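# Insert the peg into the block inside the box

## Task

Push the peg fully down into the hole of the block that sits on the floor of the open box.

## Robot and tools

ROBOT. Two six-joint arms, left_arm and right_arm, each ending in a two-finger parallel gripper. Each arm base is bolted to a plate, and both plates hang on one metal frame behind the arms. In any "too close" warning, a plate and its half of the frame count as part of the arm mounted on it. Sometimes an outside force briefly pulls on a held part or nudges a loose object.

FRAMES. Scene frame: origin at table-top height, halfway between the nominal bases; +z up, +x away from the robot over the table, +y toward left_arm. Arm names do not match image left or right. Calibrated bases in the scene frame: left_arm at (+0.014, +0.181, +0.187) m, quat_wxyz (+0.999, -0.036, +0.003, -0.023); right_arm at (-0.043, -0.183, +0.187) m, quat_wxyz (+0.999, +0.036, +0.002, -0.015). Each arm reports its hand pose and its wrist camera pose in its own base frame; fixed cameras and the table use the scene frame. Reported hand poses may be off by a few cm, more at long reach. The gripper fingers point along its +z and open along its y; end_effector_position is the point between the pads, about 1 cm short of the tips.

ROW FORMAT. Every commanded row is 14 plain numbers, even when one arm stays still: left_arm waist, shoulder, elbow, wrist pitch, wrist yaw, wrist roll, opening, then the same seven for right_arm. Joint numbers are absolute target angles in radians, read like the Joint positions line. Stated ranges per arm: waist -2.618 to 3.054, shoulder 0.000 to 3.142, elbow 0.000 to 3.142, wrist pitch -1.571 to 1.571, wrist yaw -1.571 to 1.571, wrist roll -2.094 to 2.094. True ends may differ by up to 0.059 either way. A call is rejected if a target exceeds a stated end by more than 0.059 and is also farther out than the joint's last reported angle; a target past the real end is clipped there, and "joint sent to its limit" appears. Opening is an absolute command from -1 (closed) to +1 (open). To keep a gripper unchanged, resend its present command; 0 means half open, not 'no change'. To keep a resting joint still, resend its Joint targets value.

execute_actions(actions, cameras). actions is a list of actions; each action is a list of 1 to 15 rows, one row per 1/30 s control step; if fewer than 15, the last row is held to fill the 0.5 s action. An empty list just returns full state and images. cameras: omitted, null or ["all"] gives all; [] gives none; names are cam_head_left, cam_head_right, cam_left_wrist, cam_right_wrist (each 672x504). Per step, each joint target is held within a lead of its measured angle (waist 0.202, shoulder 0.258, elbow 0.3, wrist pitch 0.573, wrist yaw and roll 0.522 rad), and an arm's targets are shrunk if they would put its gripper over 200 mm from where it is. Large motions therefore need several actions.

move(target, speed, blend, opening_speed, blocking, cameras). target is one 14-number row or a list of up to 15 rows (absolute joint angles and openings), all sharing a 10 s cap. All joints move in sync, so grippers follow curves and nothing is avoided. speed: rad/s for the joint with the longest way, 0.01 to 2, default 0.5; one value or one per target. blend: rad, corner rounding at intermediate targets, default 0 (stop at each). opening_speed: per second on the -1..+1 scale, at least 0.2. Finger values of later rows are applied only after the arms halt there. blocking=false returns after about 0.5 s while the move continues; a new move replaces it. The result adds a "move:" line: done, off_target (resting over 0.035 rad from a target), moving, held, or fault, plus the farthest-off joint per arm. Neither done nor off_target tells you about contact. Faster moves hit harder; targets set deeper past a contact press harder.

wait(seconds 0 to 10, cameras) lets time run with commands held. stop(cameras) brakes a running move. zoom_image(camera, region=[x0,y0,x1,y1]) magnifies part of that camera's latest image, at most 504 by 504 px, origin top-left. read_manual(section) only returns licence texts. finished_scene(scene) ends the current scene irreversibly, given its number; the peg must stay inserted without the robot's help.

RESULTS. end_effector_position (m) and end_effector_quat_wxyz per arm; Joint positions and Joint velocities per arm in joint order, each ending with the finger gap in m (0.093 fully open, floors at 0) and its rate; Joint targets (what joints are being driven to now, omitted when within 0.005 rad); Tool commands; grip_measured (-1..+1); joint torques in N m (positive toward larger angle, offset and noisy; joints 1 to 3 wrap at ±28); step readings after execute_actions. "joint command not followed" means the clearance check altered targets. MOTOR HOT appears at 75 °C; at 90 °C the arm folds and idles for the rest of the scene; at 100 °C it goes limp. Heat builds from holding loads, stretching out, or pushing against unreachable poses.

GRIPPING. Pads meet near grip_measured -0.94; each mm of object width adds about 0.0208. For a firm hold on a rigid flat part, command at least 0.24 below the width reading, and keep sending it; release with a value well above that reading. A sudden deep close presses much harder for an instant. Readings may sit up to 0.02 high. Force is about 50 to 65 N per pad.

AVOID: dropping the peg, opening while it moves, fast impacts, hard shoves into the box or block, arms striking each other, anything leaving the table, and overheating. The simulation keeps running while you compose replies.

Each tool is called after ">>>" as name(argument=value, ...) on one line, values as JSON.

## Session

>>> execute_actions(actions=[])

Scene clock: 0.00 s.
left_arm: end_effector_position=(+0.2504, -0.3301, -0.0508) grip_measured=+1.000 end_effector_quat_wxyz=(+0.141, +0.518, +0.756, -0.375) | right_arm: end_effector_position=(+0.1461, -0.2024, +0.0249) grip_measured=+1.000 end_effector_quat_wxyz=(+0.031, +0.759, +0.650, -0.029)
Joint positions: left_arm=[-0.644 2.165 1.006 -0.01 0.741 0.399 0.093] | right_arm=[-0.908 1.523 0.829 -0.813 0.056 0.816 0.093]
Joint velocities: within noise
Joint torques (N m): no reading
Heat: left arm: 32 °C; right arm: 30 °C.
Joint targets: left_arm=[-0.644 2.154 1.013 -0.009 0.740 0.398] | right_arm=[-0.908 1.514 0.838 -0.811 0.056 0.816]
Tool commands: left_gripper/opening=+1.0 right_gripper/opening=+1.0

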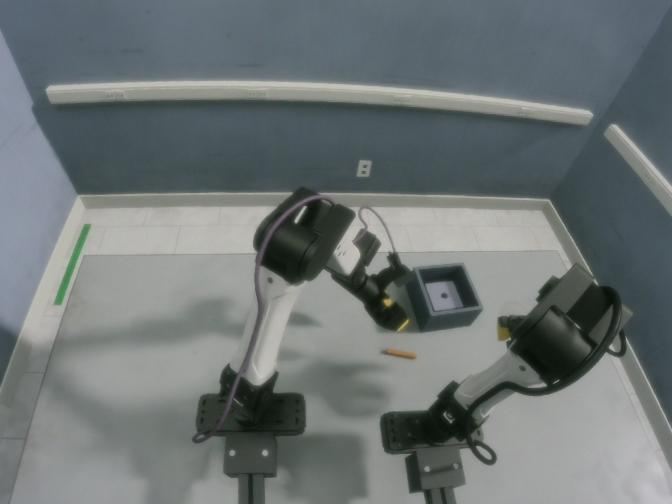

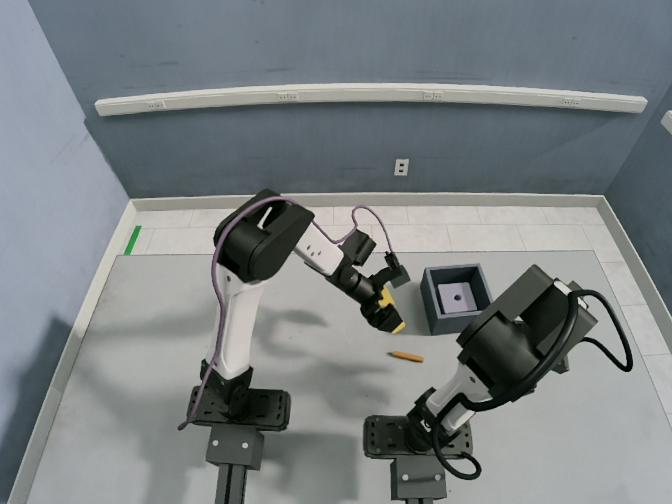

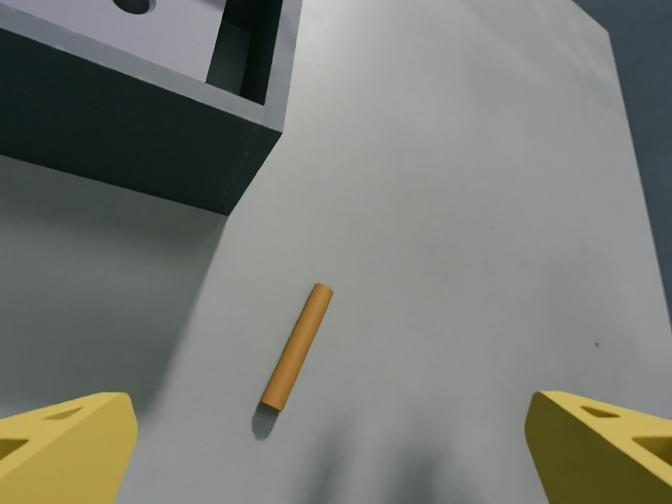

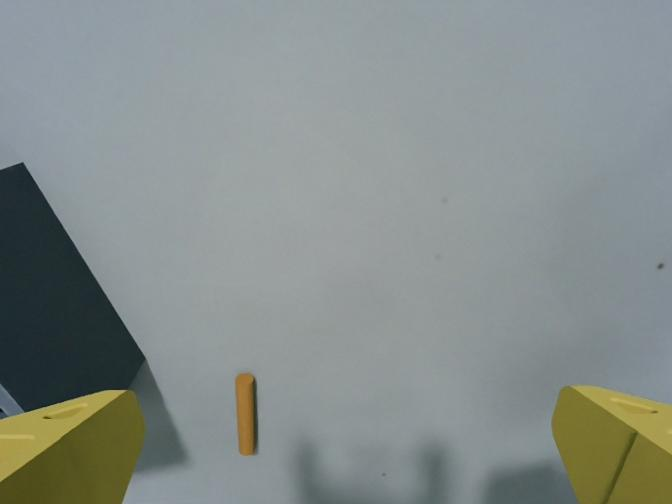

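>>> zoom_image(camera="cam_head_left", region=[360, 240, 500, 380])

>>> zoom_image(camera="cam_head_right", region=[360, 240, 500, 380])

>>> zoom_image(camera="cam_left_wrist", region=[0, 0, 400, 420])

Scaled by 3.600.

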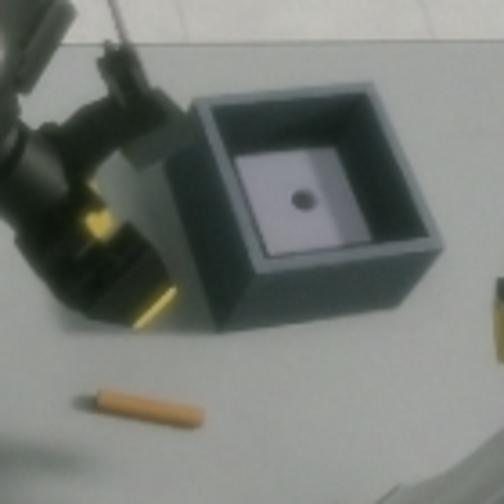

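Scaled by 3.600.

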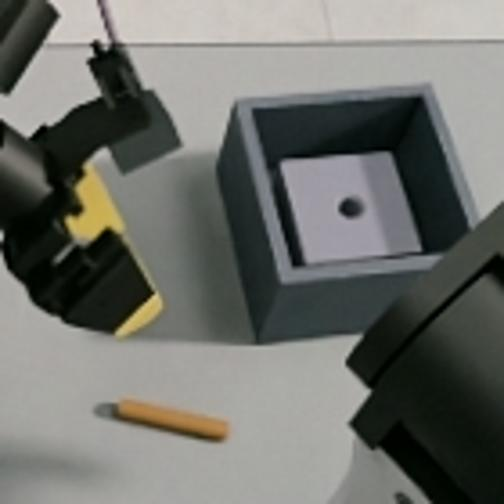

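Scaled by 1.200.

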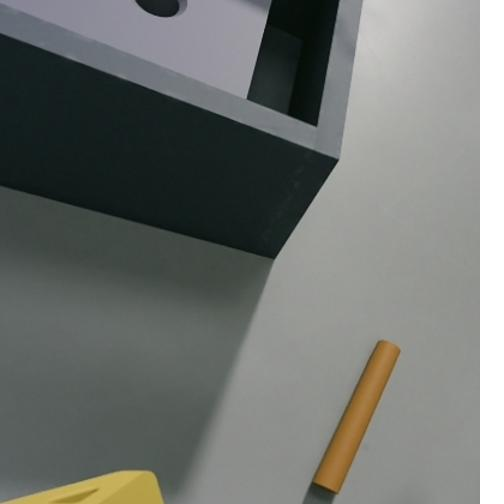

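>>> move(target=[-1.0565,2.4667,1.6842,-0.8491,-0.0389,0.739,1,-0.908,1.523,0.829,-0.813,0.056,0.816,1])

>>> move(target=[-1.0565,2.4667,1.6842,-0.8491,-0.0389,0.739,1,-0.4305,2.2989,2.1434,-1.3815,0.0638,0,1])

Scene clock: 204.33 s.
Heat: left arm: 41 °C; right arm: 33 °C.
move: done

Scene clock: 207.67 s.
left_arm: end_effector_position=(+0.2140, -0.3671, -0.0895) grip_measured=+1.000 end_effector_quat_wxyz=(-0.024, +0.779, +0.627, +0.019) | right_arm: end_effector_position=(+0.4051, -0.1973, +0.0889) grip_measured=+1.000 end_effector_quat_wxyz=(+0.008, +0.221, +0.975, -0.031)
Joint positions: left_arm=[-1.055 2.443 1.658 -0.839 -0.029 0.731 0.093] | right_arm=[-0.432 2.281 2.109 -1.371 0.057 0.012 0.093]
Joint torques (N m): left_arm=[-0.27 -7.97 7.41 0.18 -0.09 0.04] | right_arm=[1.06 -10.65 10.61 0.04 0.11 -0.07]
Joint targets: left_arm=[-1.057 2.467 1.684 -0.849 -0.039 0.739] | right_arm=[-0.430 2.299 2.143 -1.382 0.064 0.000]
move: done

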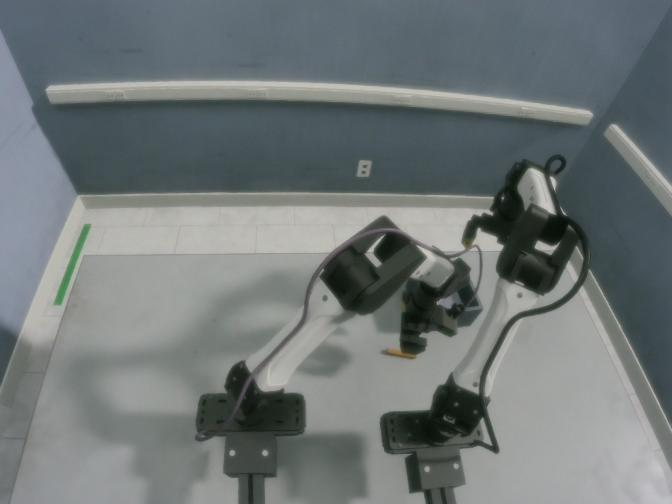

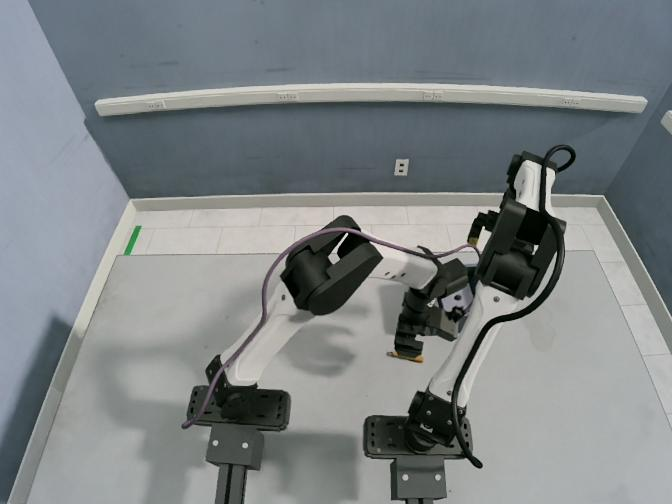

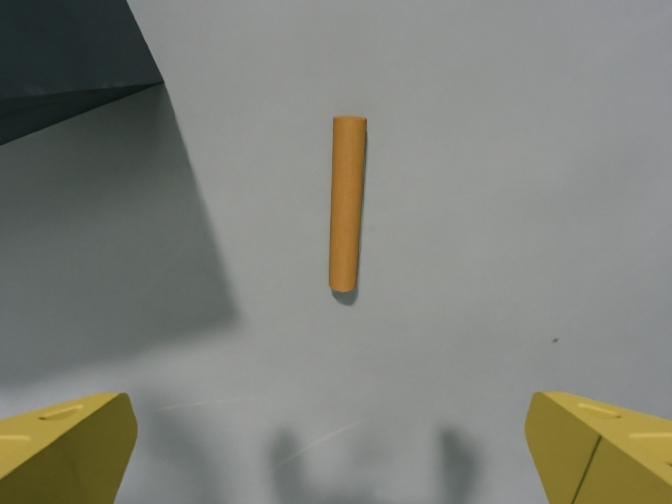

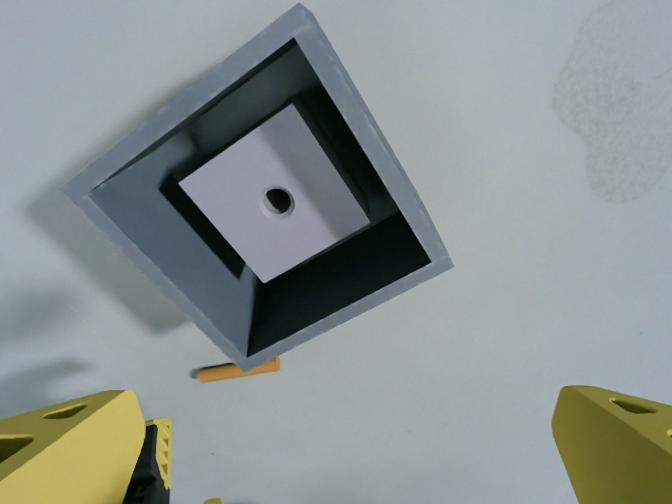

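>>> zoom_image(camera="cam_right_wrist", region=[150, 90, 390, 390])

Scaled by 1.680.

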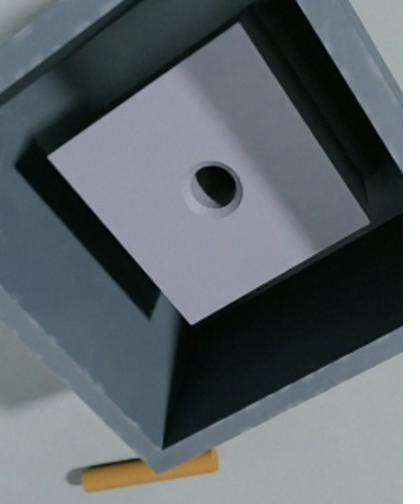

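>>> move(target=[-1.0297,2.5387,1.5403,-0.6321,-0.0405,0.7563,1,-0.4305,2.2989,2.1434,-1.3815,0.0638,0,1], cameras=["cam_left_wrist"])

Scene clock: 244.90 s.
left_arm: end_effector_position=(+0.2136, -0.3495, -0.1452) grip_measured=+1.000 end_effector_quat_wxyz=(-0.022, +0.778, +0.628, +0.019) | right_arm: end_effector_position=(+0.4050, -0.1973, +0.0890) grip_measured=+1.000 end_effector_quat_wxyz=(+0.008, +0.220, +0.975, -0.031)
Joint positions: left_arm=[-1.035 2.523 1.544 -0.642 -0.031 0.748 0.093] | right_arm=[-0.432 2.281 2.109 -1.372 0.057 0.012 0.093]
Joint torques (N m): left_arm=[0.32 -8.54 4.27 0.4 -0.08 0.03] | right_arm=[1.06 -10.55 10.52 0.04 0.1 -0.11]
Heat: left arm: 43 °C; right arm: 39 °C.
Joint targets: left_arm=[-1.030 2.539 1.540 -0.632 -0.041 0.756] | right_arm=[-0.430 2.299 2.143 -1.381 0.064 0.000]
move: done
Images, in order: cam_left_wrist.

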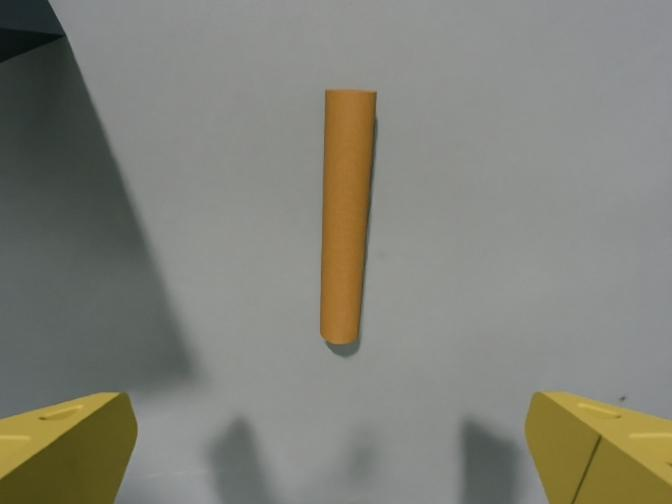

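>>> move(target=[-1.0226,2.676,1.5575,-0.5138,-0.0408,0.7614,1,-0.4305,2.2989,2.1434,-1.3815,0.0638,0,1], cameras=["cam_left_wrist"], speed=0.15)

Scene clock: 250.80 s.
left_arm: end_effector_position=(+0.2106, -0.3406, -0.1978) grip_measured=+1.000 end_effector_quat_wxyz=(-0.029, +0.778, +0.627, +0.020) | right_arm: end_effector_position=(+0.4049, -0.1973, +0.0890) grip_measured=+1.000 end_effector_quat_wxyz=(+0.007, +0.220, +0.975, -0.031)
Joint positions: left_arm=[-1.03 2.655 1.544 -0.524 -0.032 0.753 0.093] | right_arm=[-0.432 2.281 2.109 -1.372 0.057 0.012 0.093]
Joint torques (N m): left_arm=[0.5 -8.24 5.16 0.37 -0.09 0.03] | right_arm=[1.1 -10.56 10.66 0.08 0.1 -0.06]
Joint targets: left_arm=[-1.023 2.676 1.557 -0.514 -0.041 0.761] | right_arm=[-0.430 2.299 2.143 -1.382 0.064 0.000]
move: done
Images, in order: cam_left_wrist.

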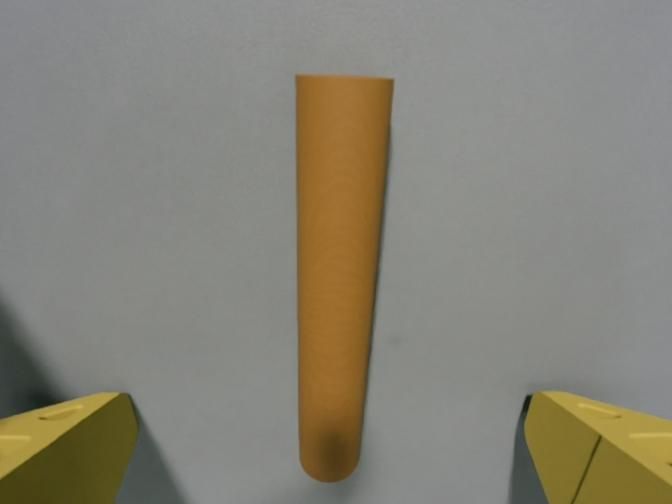

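>>> move(target=[-1.0226,2.676,1.5575,-0.5138,-0.0408,0.7614,-0.95,-0.4305,2.2989,2.1434,-1.3815,0.0638,0,1], cameras=["cam_left_wrist"], opening_speed=0.8)

Scene clock: 258.57 s.
left_arm: end_effector_position=(+0.2108, -0.3408, -0.1978) grip_measured=-0.807 end_effector_quat_wxyz=(-0.029, +0.778, +0.627, +0.020) | right_arm: end_effector_position=(+0.4049, -0.1973, +0.0890) grip_measured=+1.000 end_effector_quat_wxyz=(+0.007, +0.220, +0.975, -0.031)
Joint positions: left_arm=[-1.03 2.655 1.544 -0.523 -0.032 0.753 0.006] | right_arm=[-0.432 2.281 2.109 -1.372 0.057 0.012 0.093]
Joint torques (N m): left_arm=[0.47 -8.24 5.11 0.37 -0.07 0.03] | right_arm=[1.09 -10.5 10.56 0.08 0.13 -0.11]
Joint targets: left_arm=[-1.023 2.676 1.557 -0.514 -0.041 0.762] | right_arm=[-0.430 2.299 2.143 -1.382 0.064 0.000]
move: done
Images, in order: cam_left_wrist.

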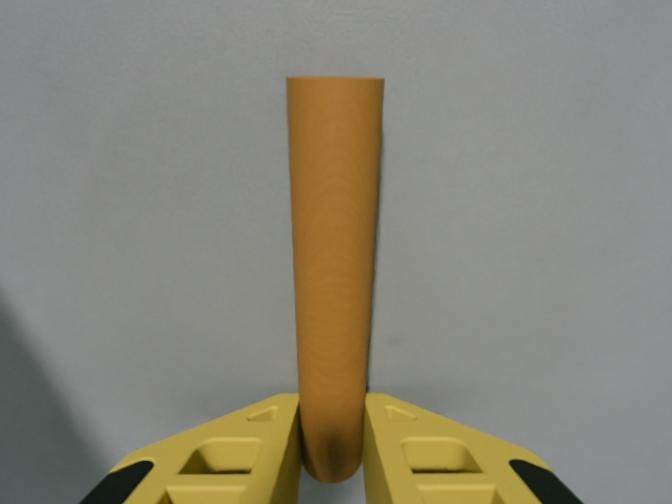

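>>> move(target=[[-1.03,2.47,1.68,-0.85,-0.04,0.76,-0.95,-0.4305,2.2989,2.1434,-1.3815,0.0638,0,1],[-0.8423,2.2388,0.7283,1.4594,0,0.051,-0.95,-0.4305,2.2989,2.1434,-1.3815,0.0638,0,1]], speed=[0.25,0.6], blend=0.05)

Scene clock: 306.13 s.
left_arm: end_effector_position=(+0.3308, -0.3748, +0.0467) grip_measured=-0.823 end_effector_quat_wxyz=(+0.620, +0.324, +0.666, -0.257) | right_arm: end_effector_position=(+0.4049, -0.1973, +0.0890) grip_measured=+1.000 end_effector_quat_wxyz=(+0.007, +0.220, +0.975, -0.031)
Joint positions: left_arm=[-0.849 2.28 0.737 1.445 -0.004 0.06 0.006] | right_arm=[-0.432 2.281 2.109 -1.372 0.057 0.012 0.093]
Joint torques (N m): left_arm=[0.35 -10.99 2.81 2.43 0.07 -0.18] | right_arm=[1.02 -10.56 10.55 0.07 0.12 -0.11]
Joint targets: left_arm=[-0.842 2.239 0.728 1.459 0.000 0.051] | right_arm=[-0.430 2.299 2.143 -1.382 0.064 0.000]
move: off_target (left_arm); left_arm: the shoulder is farthest, 0.041 rad from its target

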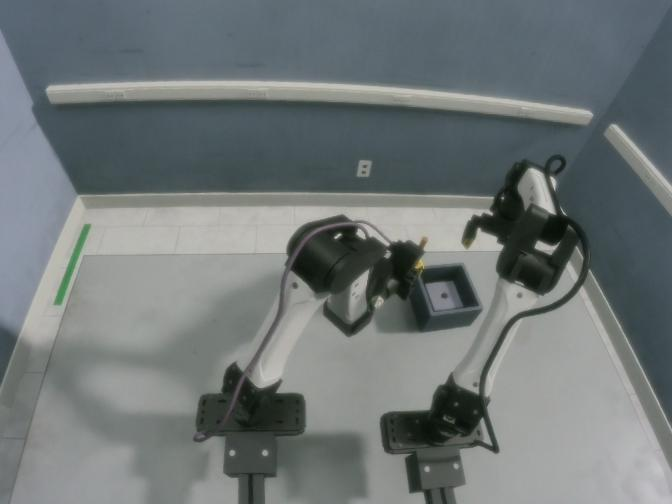

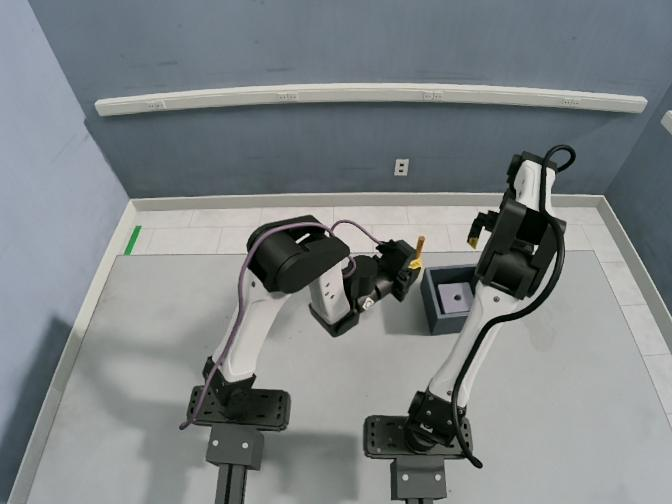

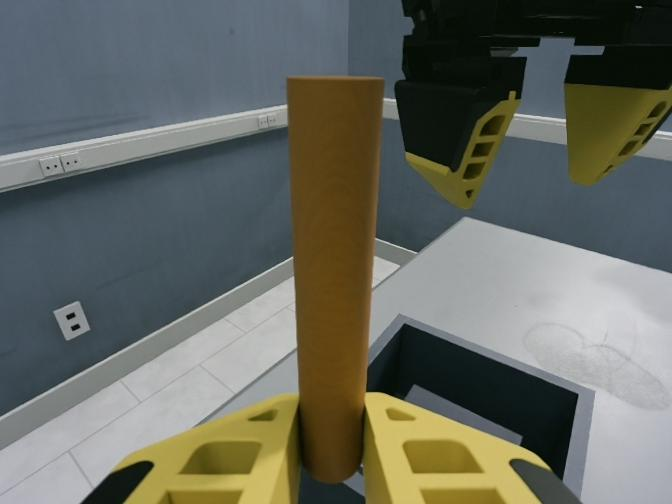

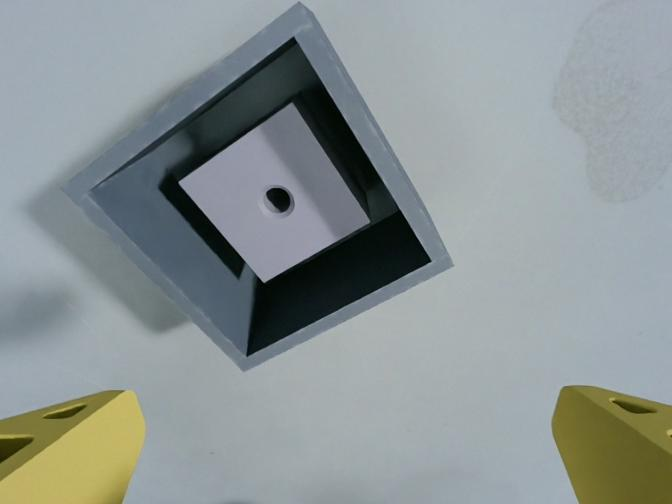

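>>> move(target=[-0.8373,2.205,0.722,1.475,0.004,0.045,-0.95,-0.1264,2.2914,2.3796,-1.56,0.071,0.7232,1])

Scene clock: 328.43 s.
left_arm: end_effector_position=(+0.3326, -0.3740, +0.0646) grip_measured=-0.823 end_effector_quat_wxyz=(+0.635, +0.314, +0.655, -0.264) | right_arm: end_effector_position=(+0.4502, -0.0683, +0.1486) grip_measured=+1.000 end_effector_quat_wxyz=(+0.053, +0.408, +0.911, -0.017)
Joint positions: left_arm=[-0.845 2.247 0.731 1.461 -0.004 0.053 0.006] | right_arm=[-0.127 2.281 2.347 -1.544 0.063 0.711 0.093]
Joint torques (N m): left_arm=[0.51 -10.93 2.93 2.42 0.1 -0.12] | right_arm=[1.11 -11.1 10.22 0.23 0.15 0.2]
Heat: left arm: 49 °C; right arm: 44 °C.
Joint targets: left_arm=[-0.837 2.205 0.722 1.475 0.004 0.045] | right_arm=[-0.126 2.291 2.380 -1.554 0.071 0.723]
joint sent to its limit (right arm) — the wrist pitch, lower limit.
move: off_target (left_arm); left_arm: the shoulder is farthest, 0.042 rad from its target

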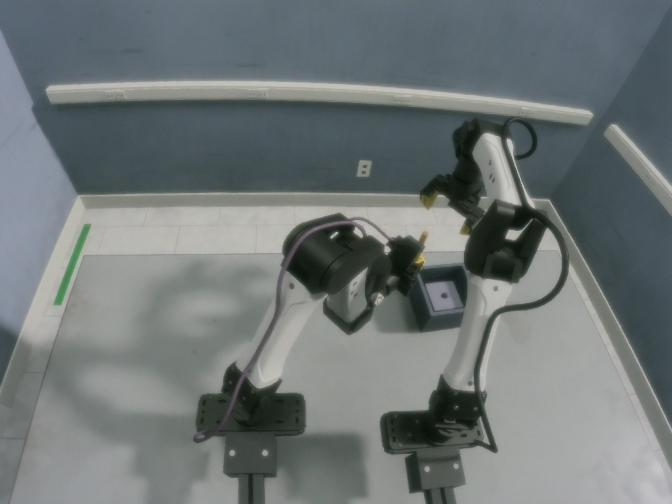

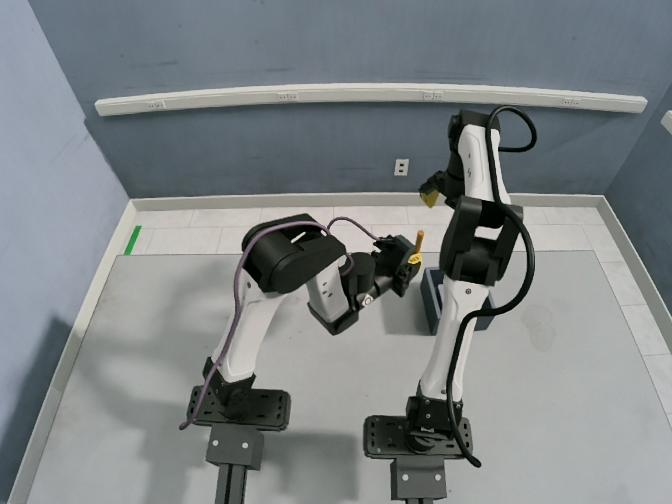

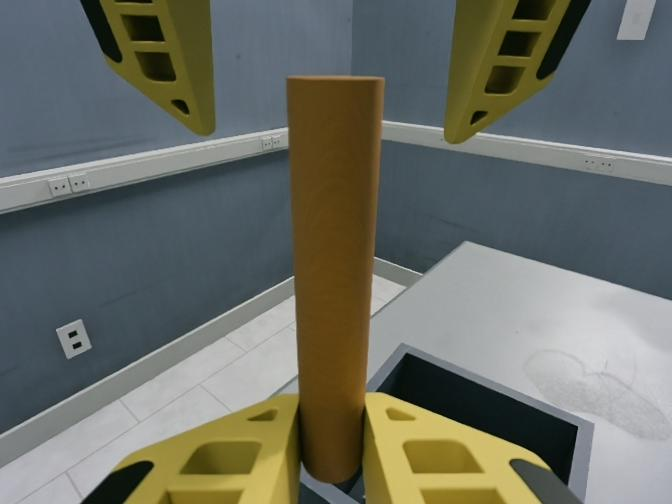

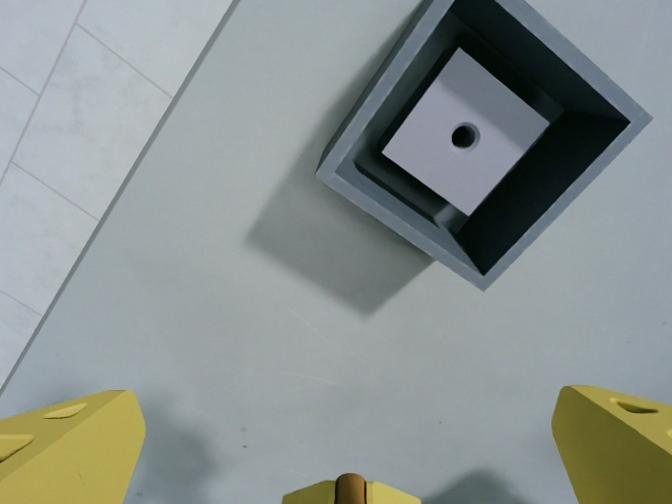

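>>> move(target=[-0.8373,2.205,0.722,1.475,0.004,0.045,-0.95,0.0339,1.975,1.874,-1.465,0.080,0.8935,1], speed=0.25)

Scene clock: 338.63 s.
left_arm: end_effector_position=(+0.3326, -0.3740, +0.0647) grip_measured=-0.823 end_effector_quat_wxyz=(+0.635, +0.314, +0.655, -0.264) | right_arm: end_effector_position=(+0.3760, -0.0016, +0.1364) grip_measured=+1.000 end_effector_quat_wxyz=(-0.003, +0.413, +0.910, -0.041)
Joint positions: left_arm=[-0.845 2.247 0.731 1.461 -0.004 0.053 0.006] | right_arm=[0.028 2.021 1.888 -1.478 0.071 0.881 0.093]
Joint torques (N m): left_arm=[0.53 -10.93 2.93 2.42 0.1 -0.14] | right_arm=[1.46 -13.85 5.44 0.22 0.19 0.19]
Joint targets: left_arm=[-0.837 2.205 0.722 1.475 0.004 0.045] | right_arm=[0.034 1.975 1.874 -1.465 0.080 0.893]
move: off_target (left_arm, right_arm); left_arm: the shoulder is farthest, 0.042 rad from its target; right_arm: the shoulder is farthest, 0.046 rad from its target

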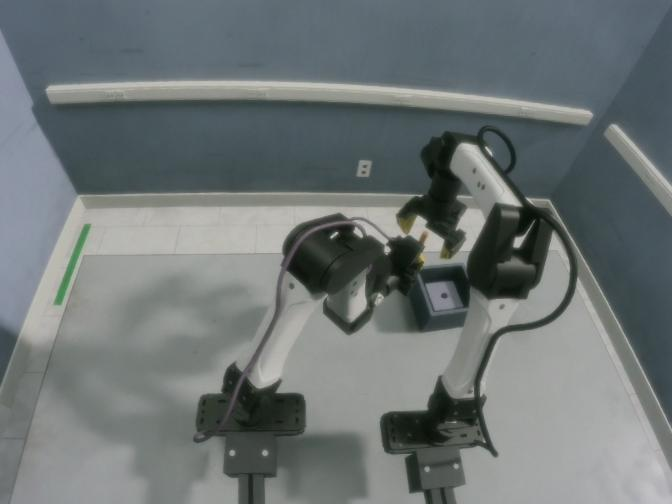

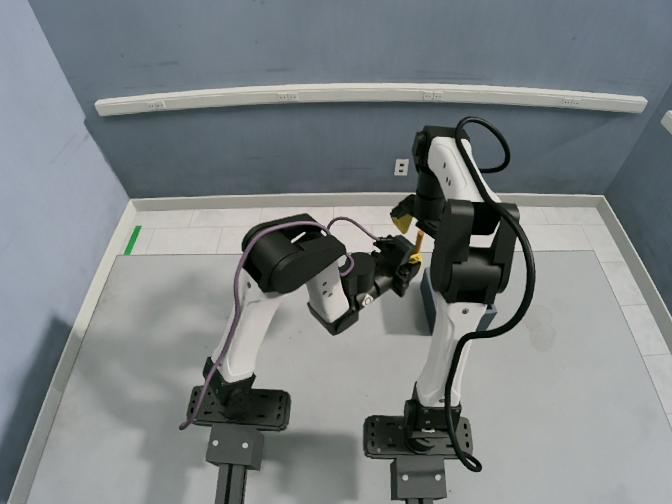

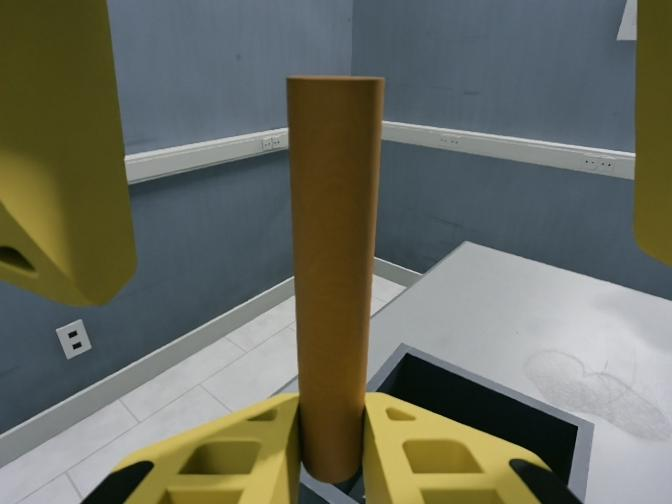

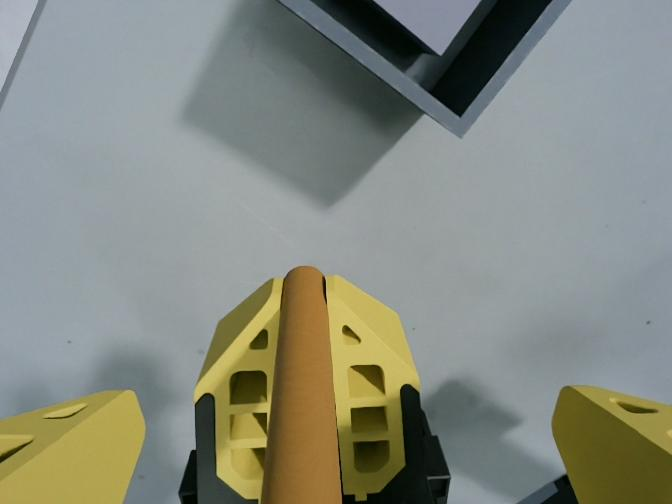

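>>> move(target=[-0.8373,2.205,0.722,1.475,0.004,0.045,-0.95,0.049,1.97,1.893,-1.4475,0.081,0.905,1], speed=0.1, cameras=["cam_left_wrist","cam_right_wrist"])

Scene clock: 353.07 s.
left_arm: end_effector_position=(+0.3326, -0.3740, +0.0648) grip_measured=-0.823 end_effector_quat_wxyz=(+0.635, +0.314, +0.655, -0.264) | right_arm: end_effector_position=(+0.3802, +0.0035, +0.1363) grip_measured=+1.000 end_effector_quat_wxyz=(+0.006, +0.412, +0.910, -0.038)
Joint positions: left_arm=[-0.845 2.247 0.731 1.462 -0.004 0.053 0.006] | right_arm=[0.041 2.021 1.888 -1.461 0.072 0.893 0.093]
Joint torques (N m): left_arm=[0.5 -10.99 2.95 2.42 0.1 -0.14] | right_arm=[1.59 -14.32 7.45 0.25 0.15 0.2]
Joint targets: left_arm=[-0.837 2.205 0.722 1.475 0.004 0.045] | right_arm=[0.049 1.970 1.893 -1.447 0.081 0.905]
move: off_target (left_arm, right_arm); left_arm: the shoulder is farthest, 0.042 rad from its target; right_arm: the shoulder is farthest, 0.051 rad from its target
Images, in order: cam_left_wrist, cam_right_wrist.

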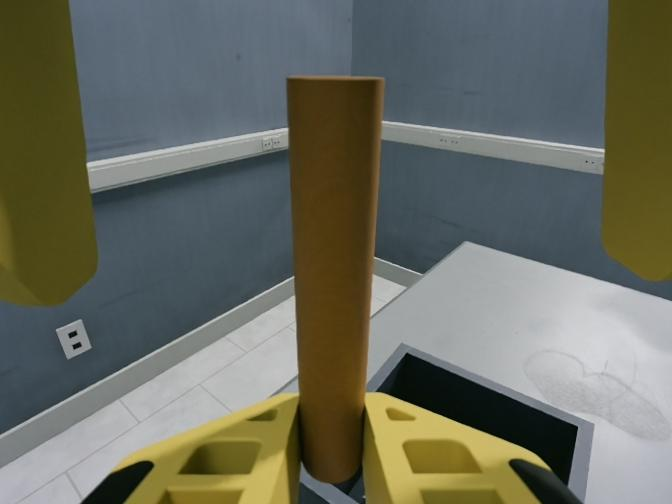

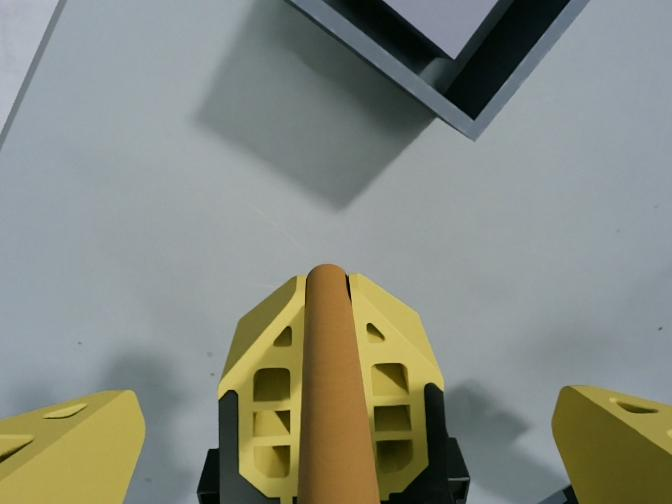

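>>> move(target=[-0.8373,2.205,0.722,1.475,0.004,0.045,-0.95,0.055,1.92,1.893,-1.4475,0.081,0.905,1], speed=0.1, cameras=["cam_left_wrist","cam_right_wrist"])

Scene clock: 364.60 s.
left_arm: end_effector_position=(+0.3326, -0.3740, +0.0648) grip_measured=-0.823 end_effector_quat_wxyz=(+0.635, +0.314, +0.655, -0.264) | right_arm: end_effector_position=(+0.3785, +0.0055, +0.1574) grip_measured=+1.000 end_effector_quat_wxyz=(+0.033, +0.411, +0.911, -0.024)
Joint positions: left_arm=[-0.845 2.247 0.731 1.462 -0.004 0.053 0.006] | right_arm=[0.047 1.962 1.888 -1.46 0.073 0.893 0.093]
Joint torques (N m): left_arm=[0.49 -10.91 2.95 2.42 0.1 -0.13] | right_arm=[1.52 -13.09 7.41 0.37 0.14 0.17]
Joint targets: left_arm=[-0.837 2.205 0.722 1.475 0.004 0.045] | right_arm=[0.055 1.920 1.893 -1.448 0.081 0.905]
move: off_target (left_arm, right_arm); left_arm: the shoulder is farthest, 0.042 rad from its target; right_arm: the shoulder is farthest, 0.042 rad from its target
Images, in order: cam_left_wrist, cam_right_wrist.

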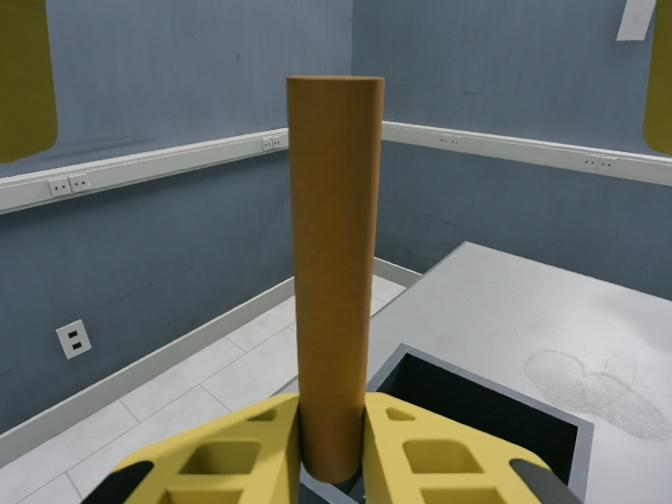

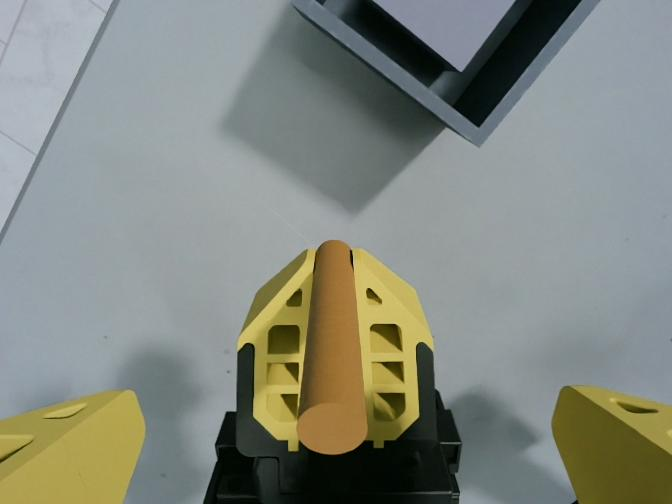

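>>> move(target=[-0.8373,2.205,0.722,1.475,0.004,0.045,-0.95,0.055,1.957,1.893,-1.4475,0.081,0.905,1], speed=0.1, cameras=["cam_left_wrist","cam_right_wrist"])

Scene clock: 370.67 s.
left_arm: end_effector_position=(+0.3326, -0.3740, +0.0648) grip_measured=-0.823 end_effector_quat_wxyz=(+0.635, +0.314, +0.655, -0.264) | right_arm: end_effector_position=(+0.3785, +0.0055, +0.1574) grip_measured=+1.000 end_effector_quat_wxyz=(+0.033, +0.411, +0.911, -0.024)
Joint positions: left_arm=[-0.845 2.247 0.731 1.462 -0.004 0.053 0.006] | right_arm=[0.047 1.962 1.888 -1.46 0.073 0.893 0.093]
Joint torques (N m): left_arm=[0.54 -10.92 2.89 2.43 0.1 -0.14] | right_arm=[1.52 -9.95 7.57 0.36 0.16 0.18]
Joint targets: left_arm=[-0.837 2.205 0.722 1.475 0.004 0.045] | right_arm=[0.055 1.957 1.893 -1.448 0.081 0.905]
move: off_target (left_arm); left_arm: the shoulder is farthest, 0.042 rad from its target
Images, in order: cam_left_wrist, cam_right_wrist.

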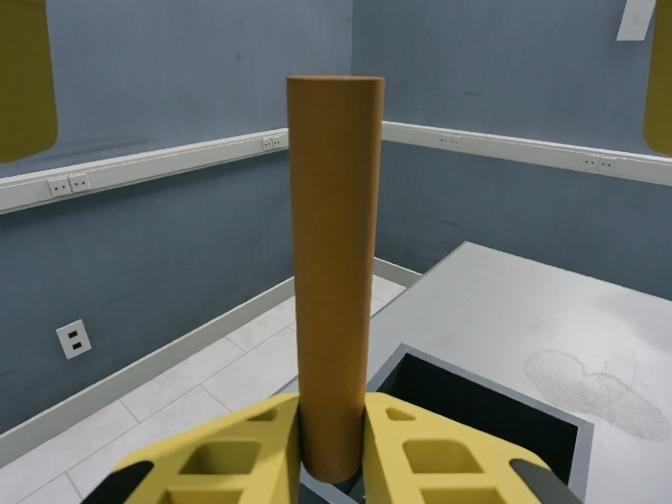

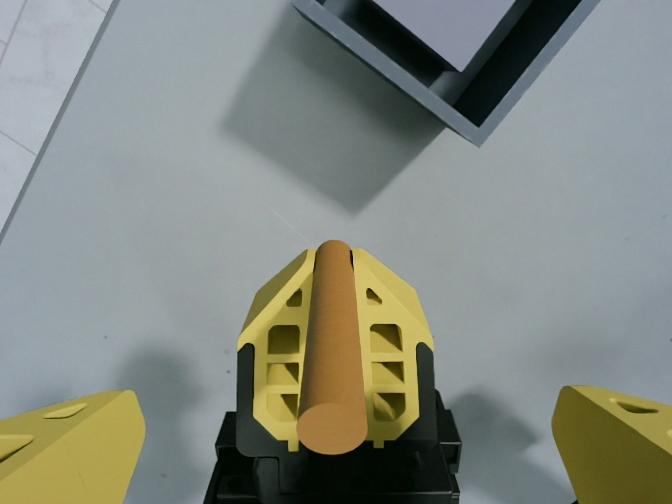

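>>> move(target=[-0.8373,2.205,0.722,1.475,0.004,0.045,-0.95,0.063,2.015,1.893,-1.4275,0.081,0.905,1], speed=0.1, cameras=["cam_left_wrist","cam_right_wrist"])

Scene clock: 376.53 s.
left_arm: end_effector_position=(+0.3326, -0.3740, +0.0649) grip_measured=-0.823 end_effector_quat_wxyz=(+0.635, +0.314, +0.655, -0.264) | right_arm: end_effector_position=(+0.3844, +0.0088, +0.1433) grip_measured=+1.000 end_effector_quat_wxyz=(+0.024, +0.407, +0.913, -0.029)
Joint positions: left_arm=[-0.845 2.247 0.731 1.462 -0.004 0.053 0.006] | right_arm=[0.055 2.001 1.888 -1.441 0.073 0.893 0.093]
Joint torques (N m): left_arm=[0.5 -10.95 2.99 2.42 0.11 -0.14] | right_arm=[1.52 -8.68 7.53 0.33 0.16 0.19]
Joint targets: left_arm=[-0.837 2.205 0.722 1.475 0.004 0.045] | right_arm=[0.063 2.015 1.893 -1.427 0.081 0.905]
move: off_target (left_arm); left_arm: the shoulder is farthest, 0.042 rad from its target
Images, in order: cam_left_wrist, cam_right_wrist.

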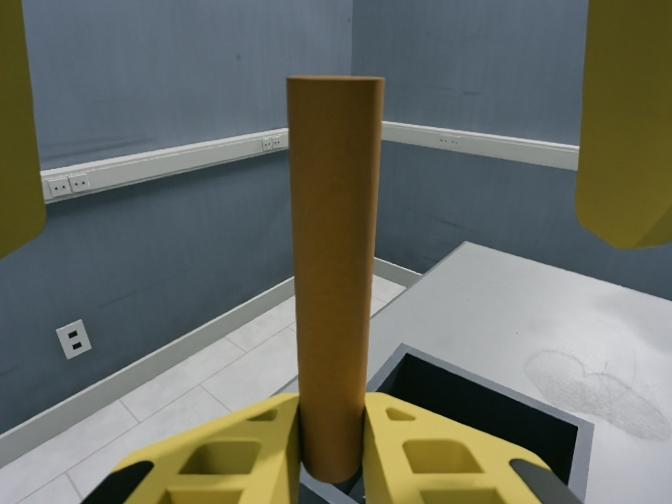

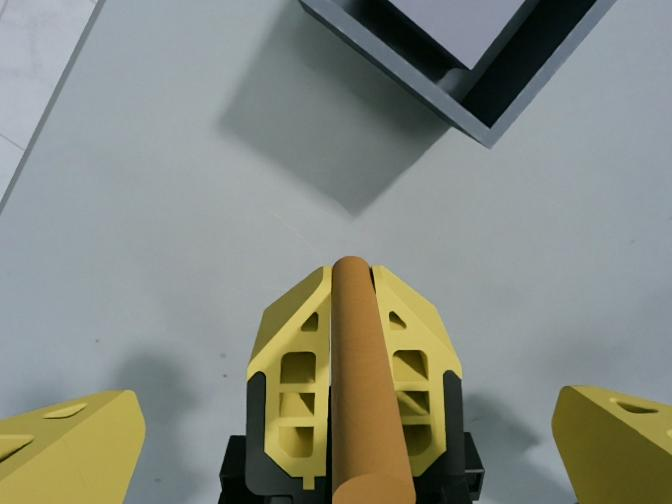

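>>> move(target=[-0.8373,2.205,0.722,1.475,0.004,0.045,-0.95,0.035,2.015,1.893,-1.4375,0.081,0.895,1], speed=0.1, cameras=["cam_right_wrist"])

Scene clock: 382.20 s.
left_arm: end_effector_position=(+0.3326, -0.3740, +0.0649) grip_measured=-0.823 end_effector_quat_wxyz=(+0.635, +0.314, +0.655, -0.264) | right_arm: end_effector_position=(+0.3847, +0.0036, +0.1433) grip_measured=+1.000 end_effector_quat_wxyz=(+0.024, +0.413, +0.910, -0.029)
Joint positions: left_arm=[-0.845 2.247 0.731 1.462 -0.004 0.053 0.006] | right_arm=[0.041 2.001 1.888 -1.44 0.073 0.893 0.093]
Joint torques (N m): left_arm=[0.49 -10.96 2.93 2.43 0.11 -0.13] | right_arm=[0.2 -8.53 7.47 0.22 0.19 0.07]
Joint targets: left_arm=[-0.837 2.205 0.722 1.475 0.004 0.045] | right_arm=[0.035 2.015 1.893 -1.437 0.081 0.895]
move: off_target (left_arm); left_arm: the shoulder is farthest, 0.042 rad from its target
Images, in order: cam_right_wrist.

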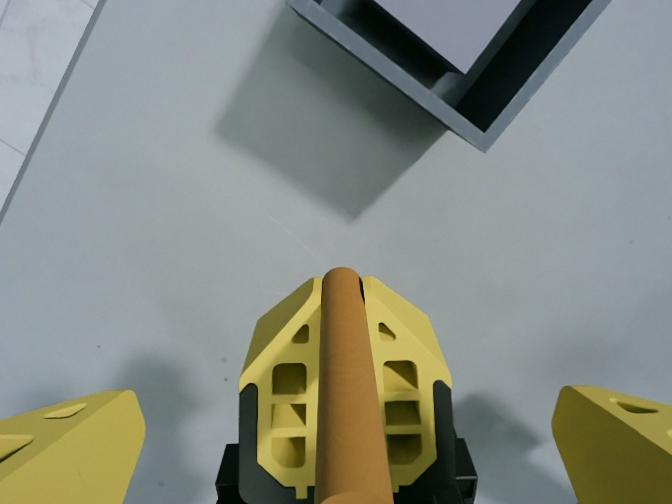

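>>> move(target=[-0.8373,2.205,0.722,1.475,0.004,0.045,-0.95,0.035,2.015,1.893,-1.4375,0.081,0.895,-0.95], opening_speed=0.6, cameras=["cam_left_wrist","cam_right_wrist"])

Scene clock: 388.00 s.
left_arm: end_effector_position=(+0.3327, -0.3740, +0.0649) grip_measured=-0.823 end_effector_quat_wxyz=(+0.634, +0.312, +0.656, -0.267) | right_arm: end_effector_position=(+0.3847, +0.0034, +0.1434) grip_measured=-0.791 end_effector_quat_wxyz=(+0.024, +0.413, +0.910, -0.029)
Joint positions: left_arm=[-0.844 2.247 0.731 1.462 -0.001 0.045 0.006] | right_arm=[0.041 2.001 1.888 -1.44 0.074 0.893 0.007]
Joint torques (N m): left_arm=[0.43 -10.96 2.91 2.41 0.07 -0.05] | right_arm=[0.21 -8.42 7.39 0.24 0.15 0.05]
Joint targets: left_arm=[-0.837 2.205 0.722 1.475 0.004 0.045] | right_arm=[0.035 2.015 1.893 -1.438 0.081 0.895]
move: off_target (left_arm); left_arm: the shoulder is farthest, 0.042 rad from its target
Images, in order: cam_left_wrist, cam_right_wrist.

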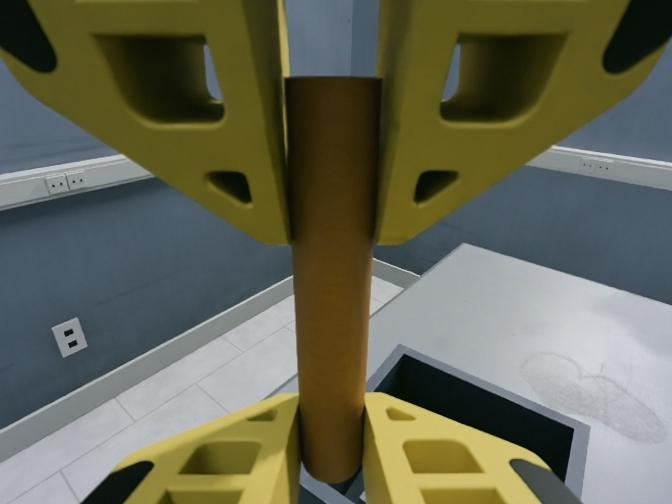

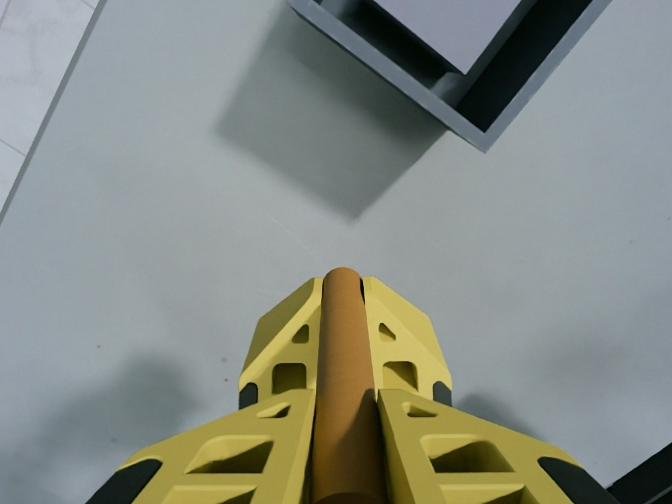

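>>> move(target=[[-0.844,2.205,0.722,1.475,0.0,0.045,0.6,0.035,2.015,1.893,-1.4375,0.081,0.895,-0.95],[-0.844,2.34,0.722,1.44,0.0,0.045,0.6,0.035,2.015,1.893,-1.4375,0.081,0.895,-0.95]], opening_speed=0.8, speed=0.15)

Scene clock: 397.70 s.
left_arm: end_effector_position=(+0.3290, -0.3698, +0.0247) grip_measured=+0.598 end_effector_quat_wxyz=(+0.602, +0.325, +0.684, -0.254) | right_arm: end_effector_position=(+0.3848, +0.0034, +0.1434) grip_measured=-0.806 end_effector_quat_wxyz=(+0.024, +0.413, +0.910, -0.029)
Joint positions: left_arm=[-0.844 2.322 0.731 1.444 -0.001 0.045 0.074] | right_arm=[0.041 2.001 1.888 -1.44 0.074 0.893 0.006]
Joint torques (N m): left_arm=[-0.06 -6.13 2.55 2.23 0.03 -0.06] | right_arm=[0.39 -8.55 7.41 0.2 0.14 0.06]
Joint targets: left_arm=[-0.844 2.340 0.722 1.440 0.000 0.045] | right_arm=[0.035 2.015 1.893 -1.437 0.081 0.895]
move: done

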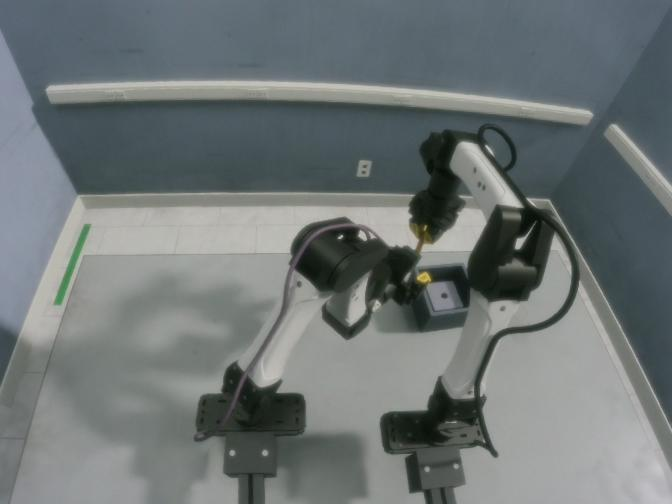

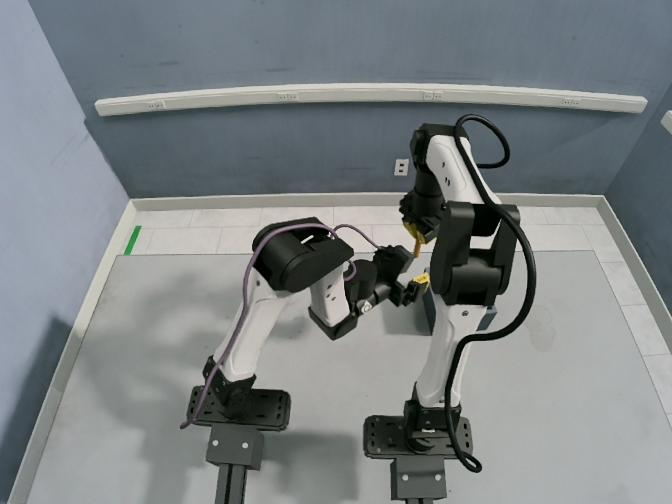

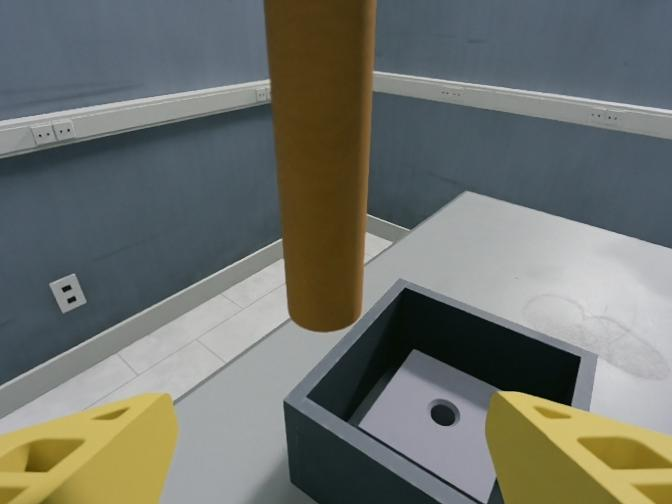

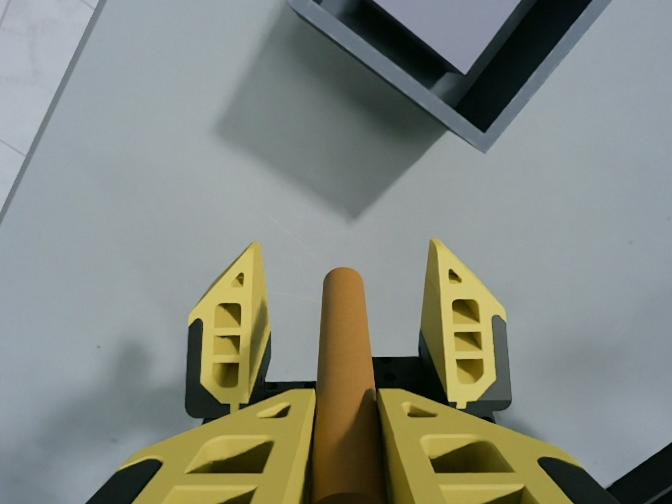

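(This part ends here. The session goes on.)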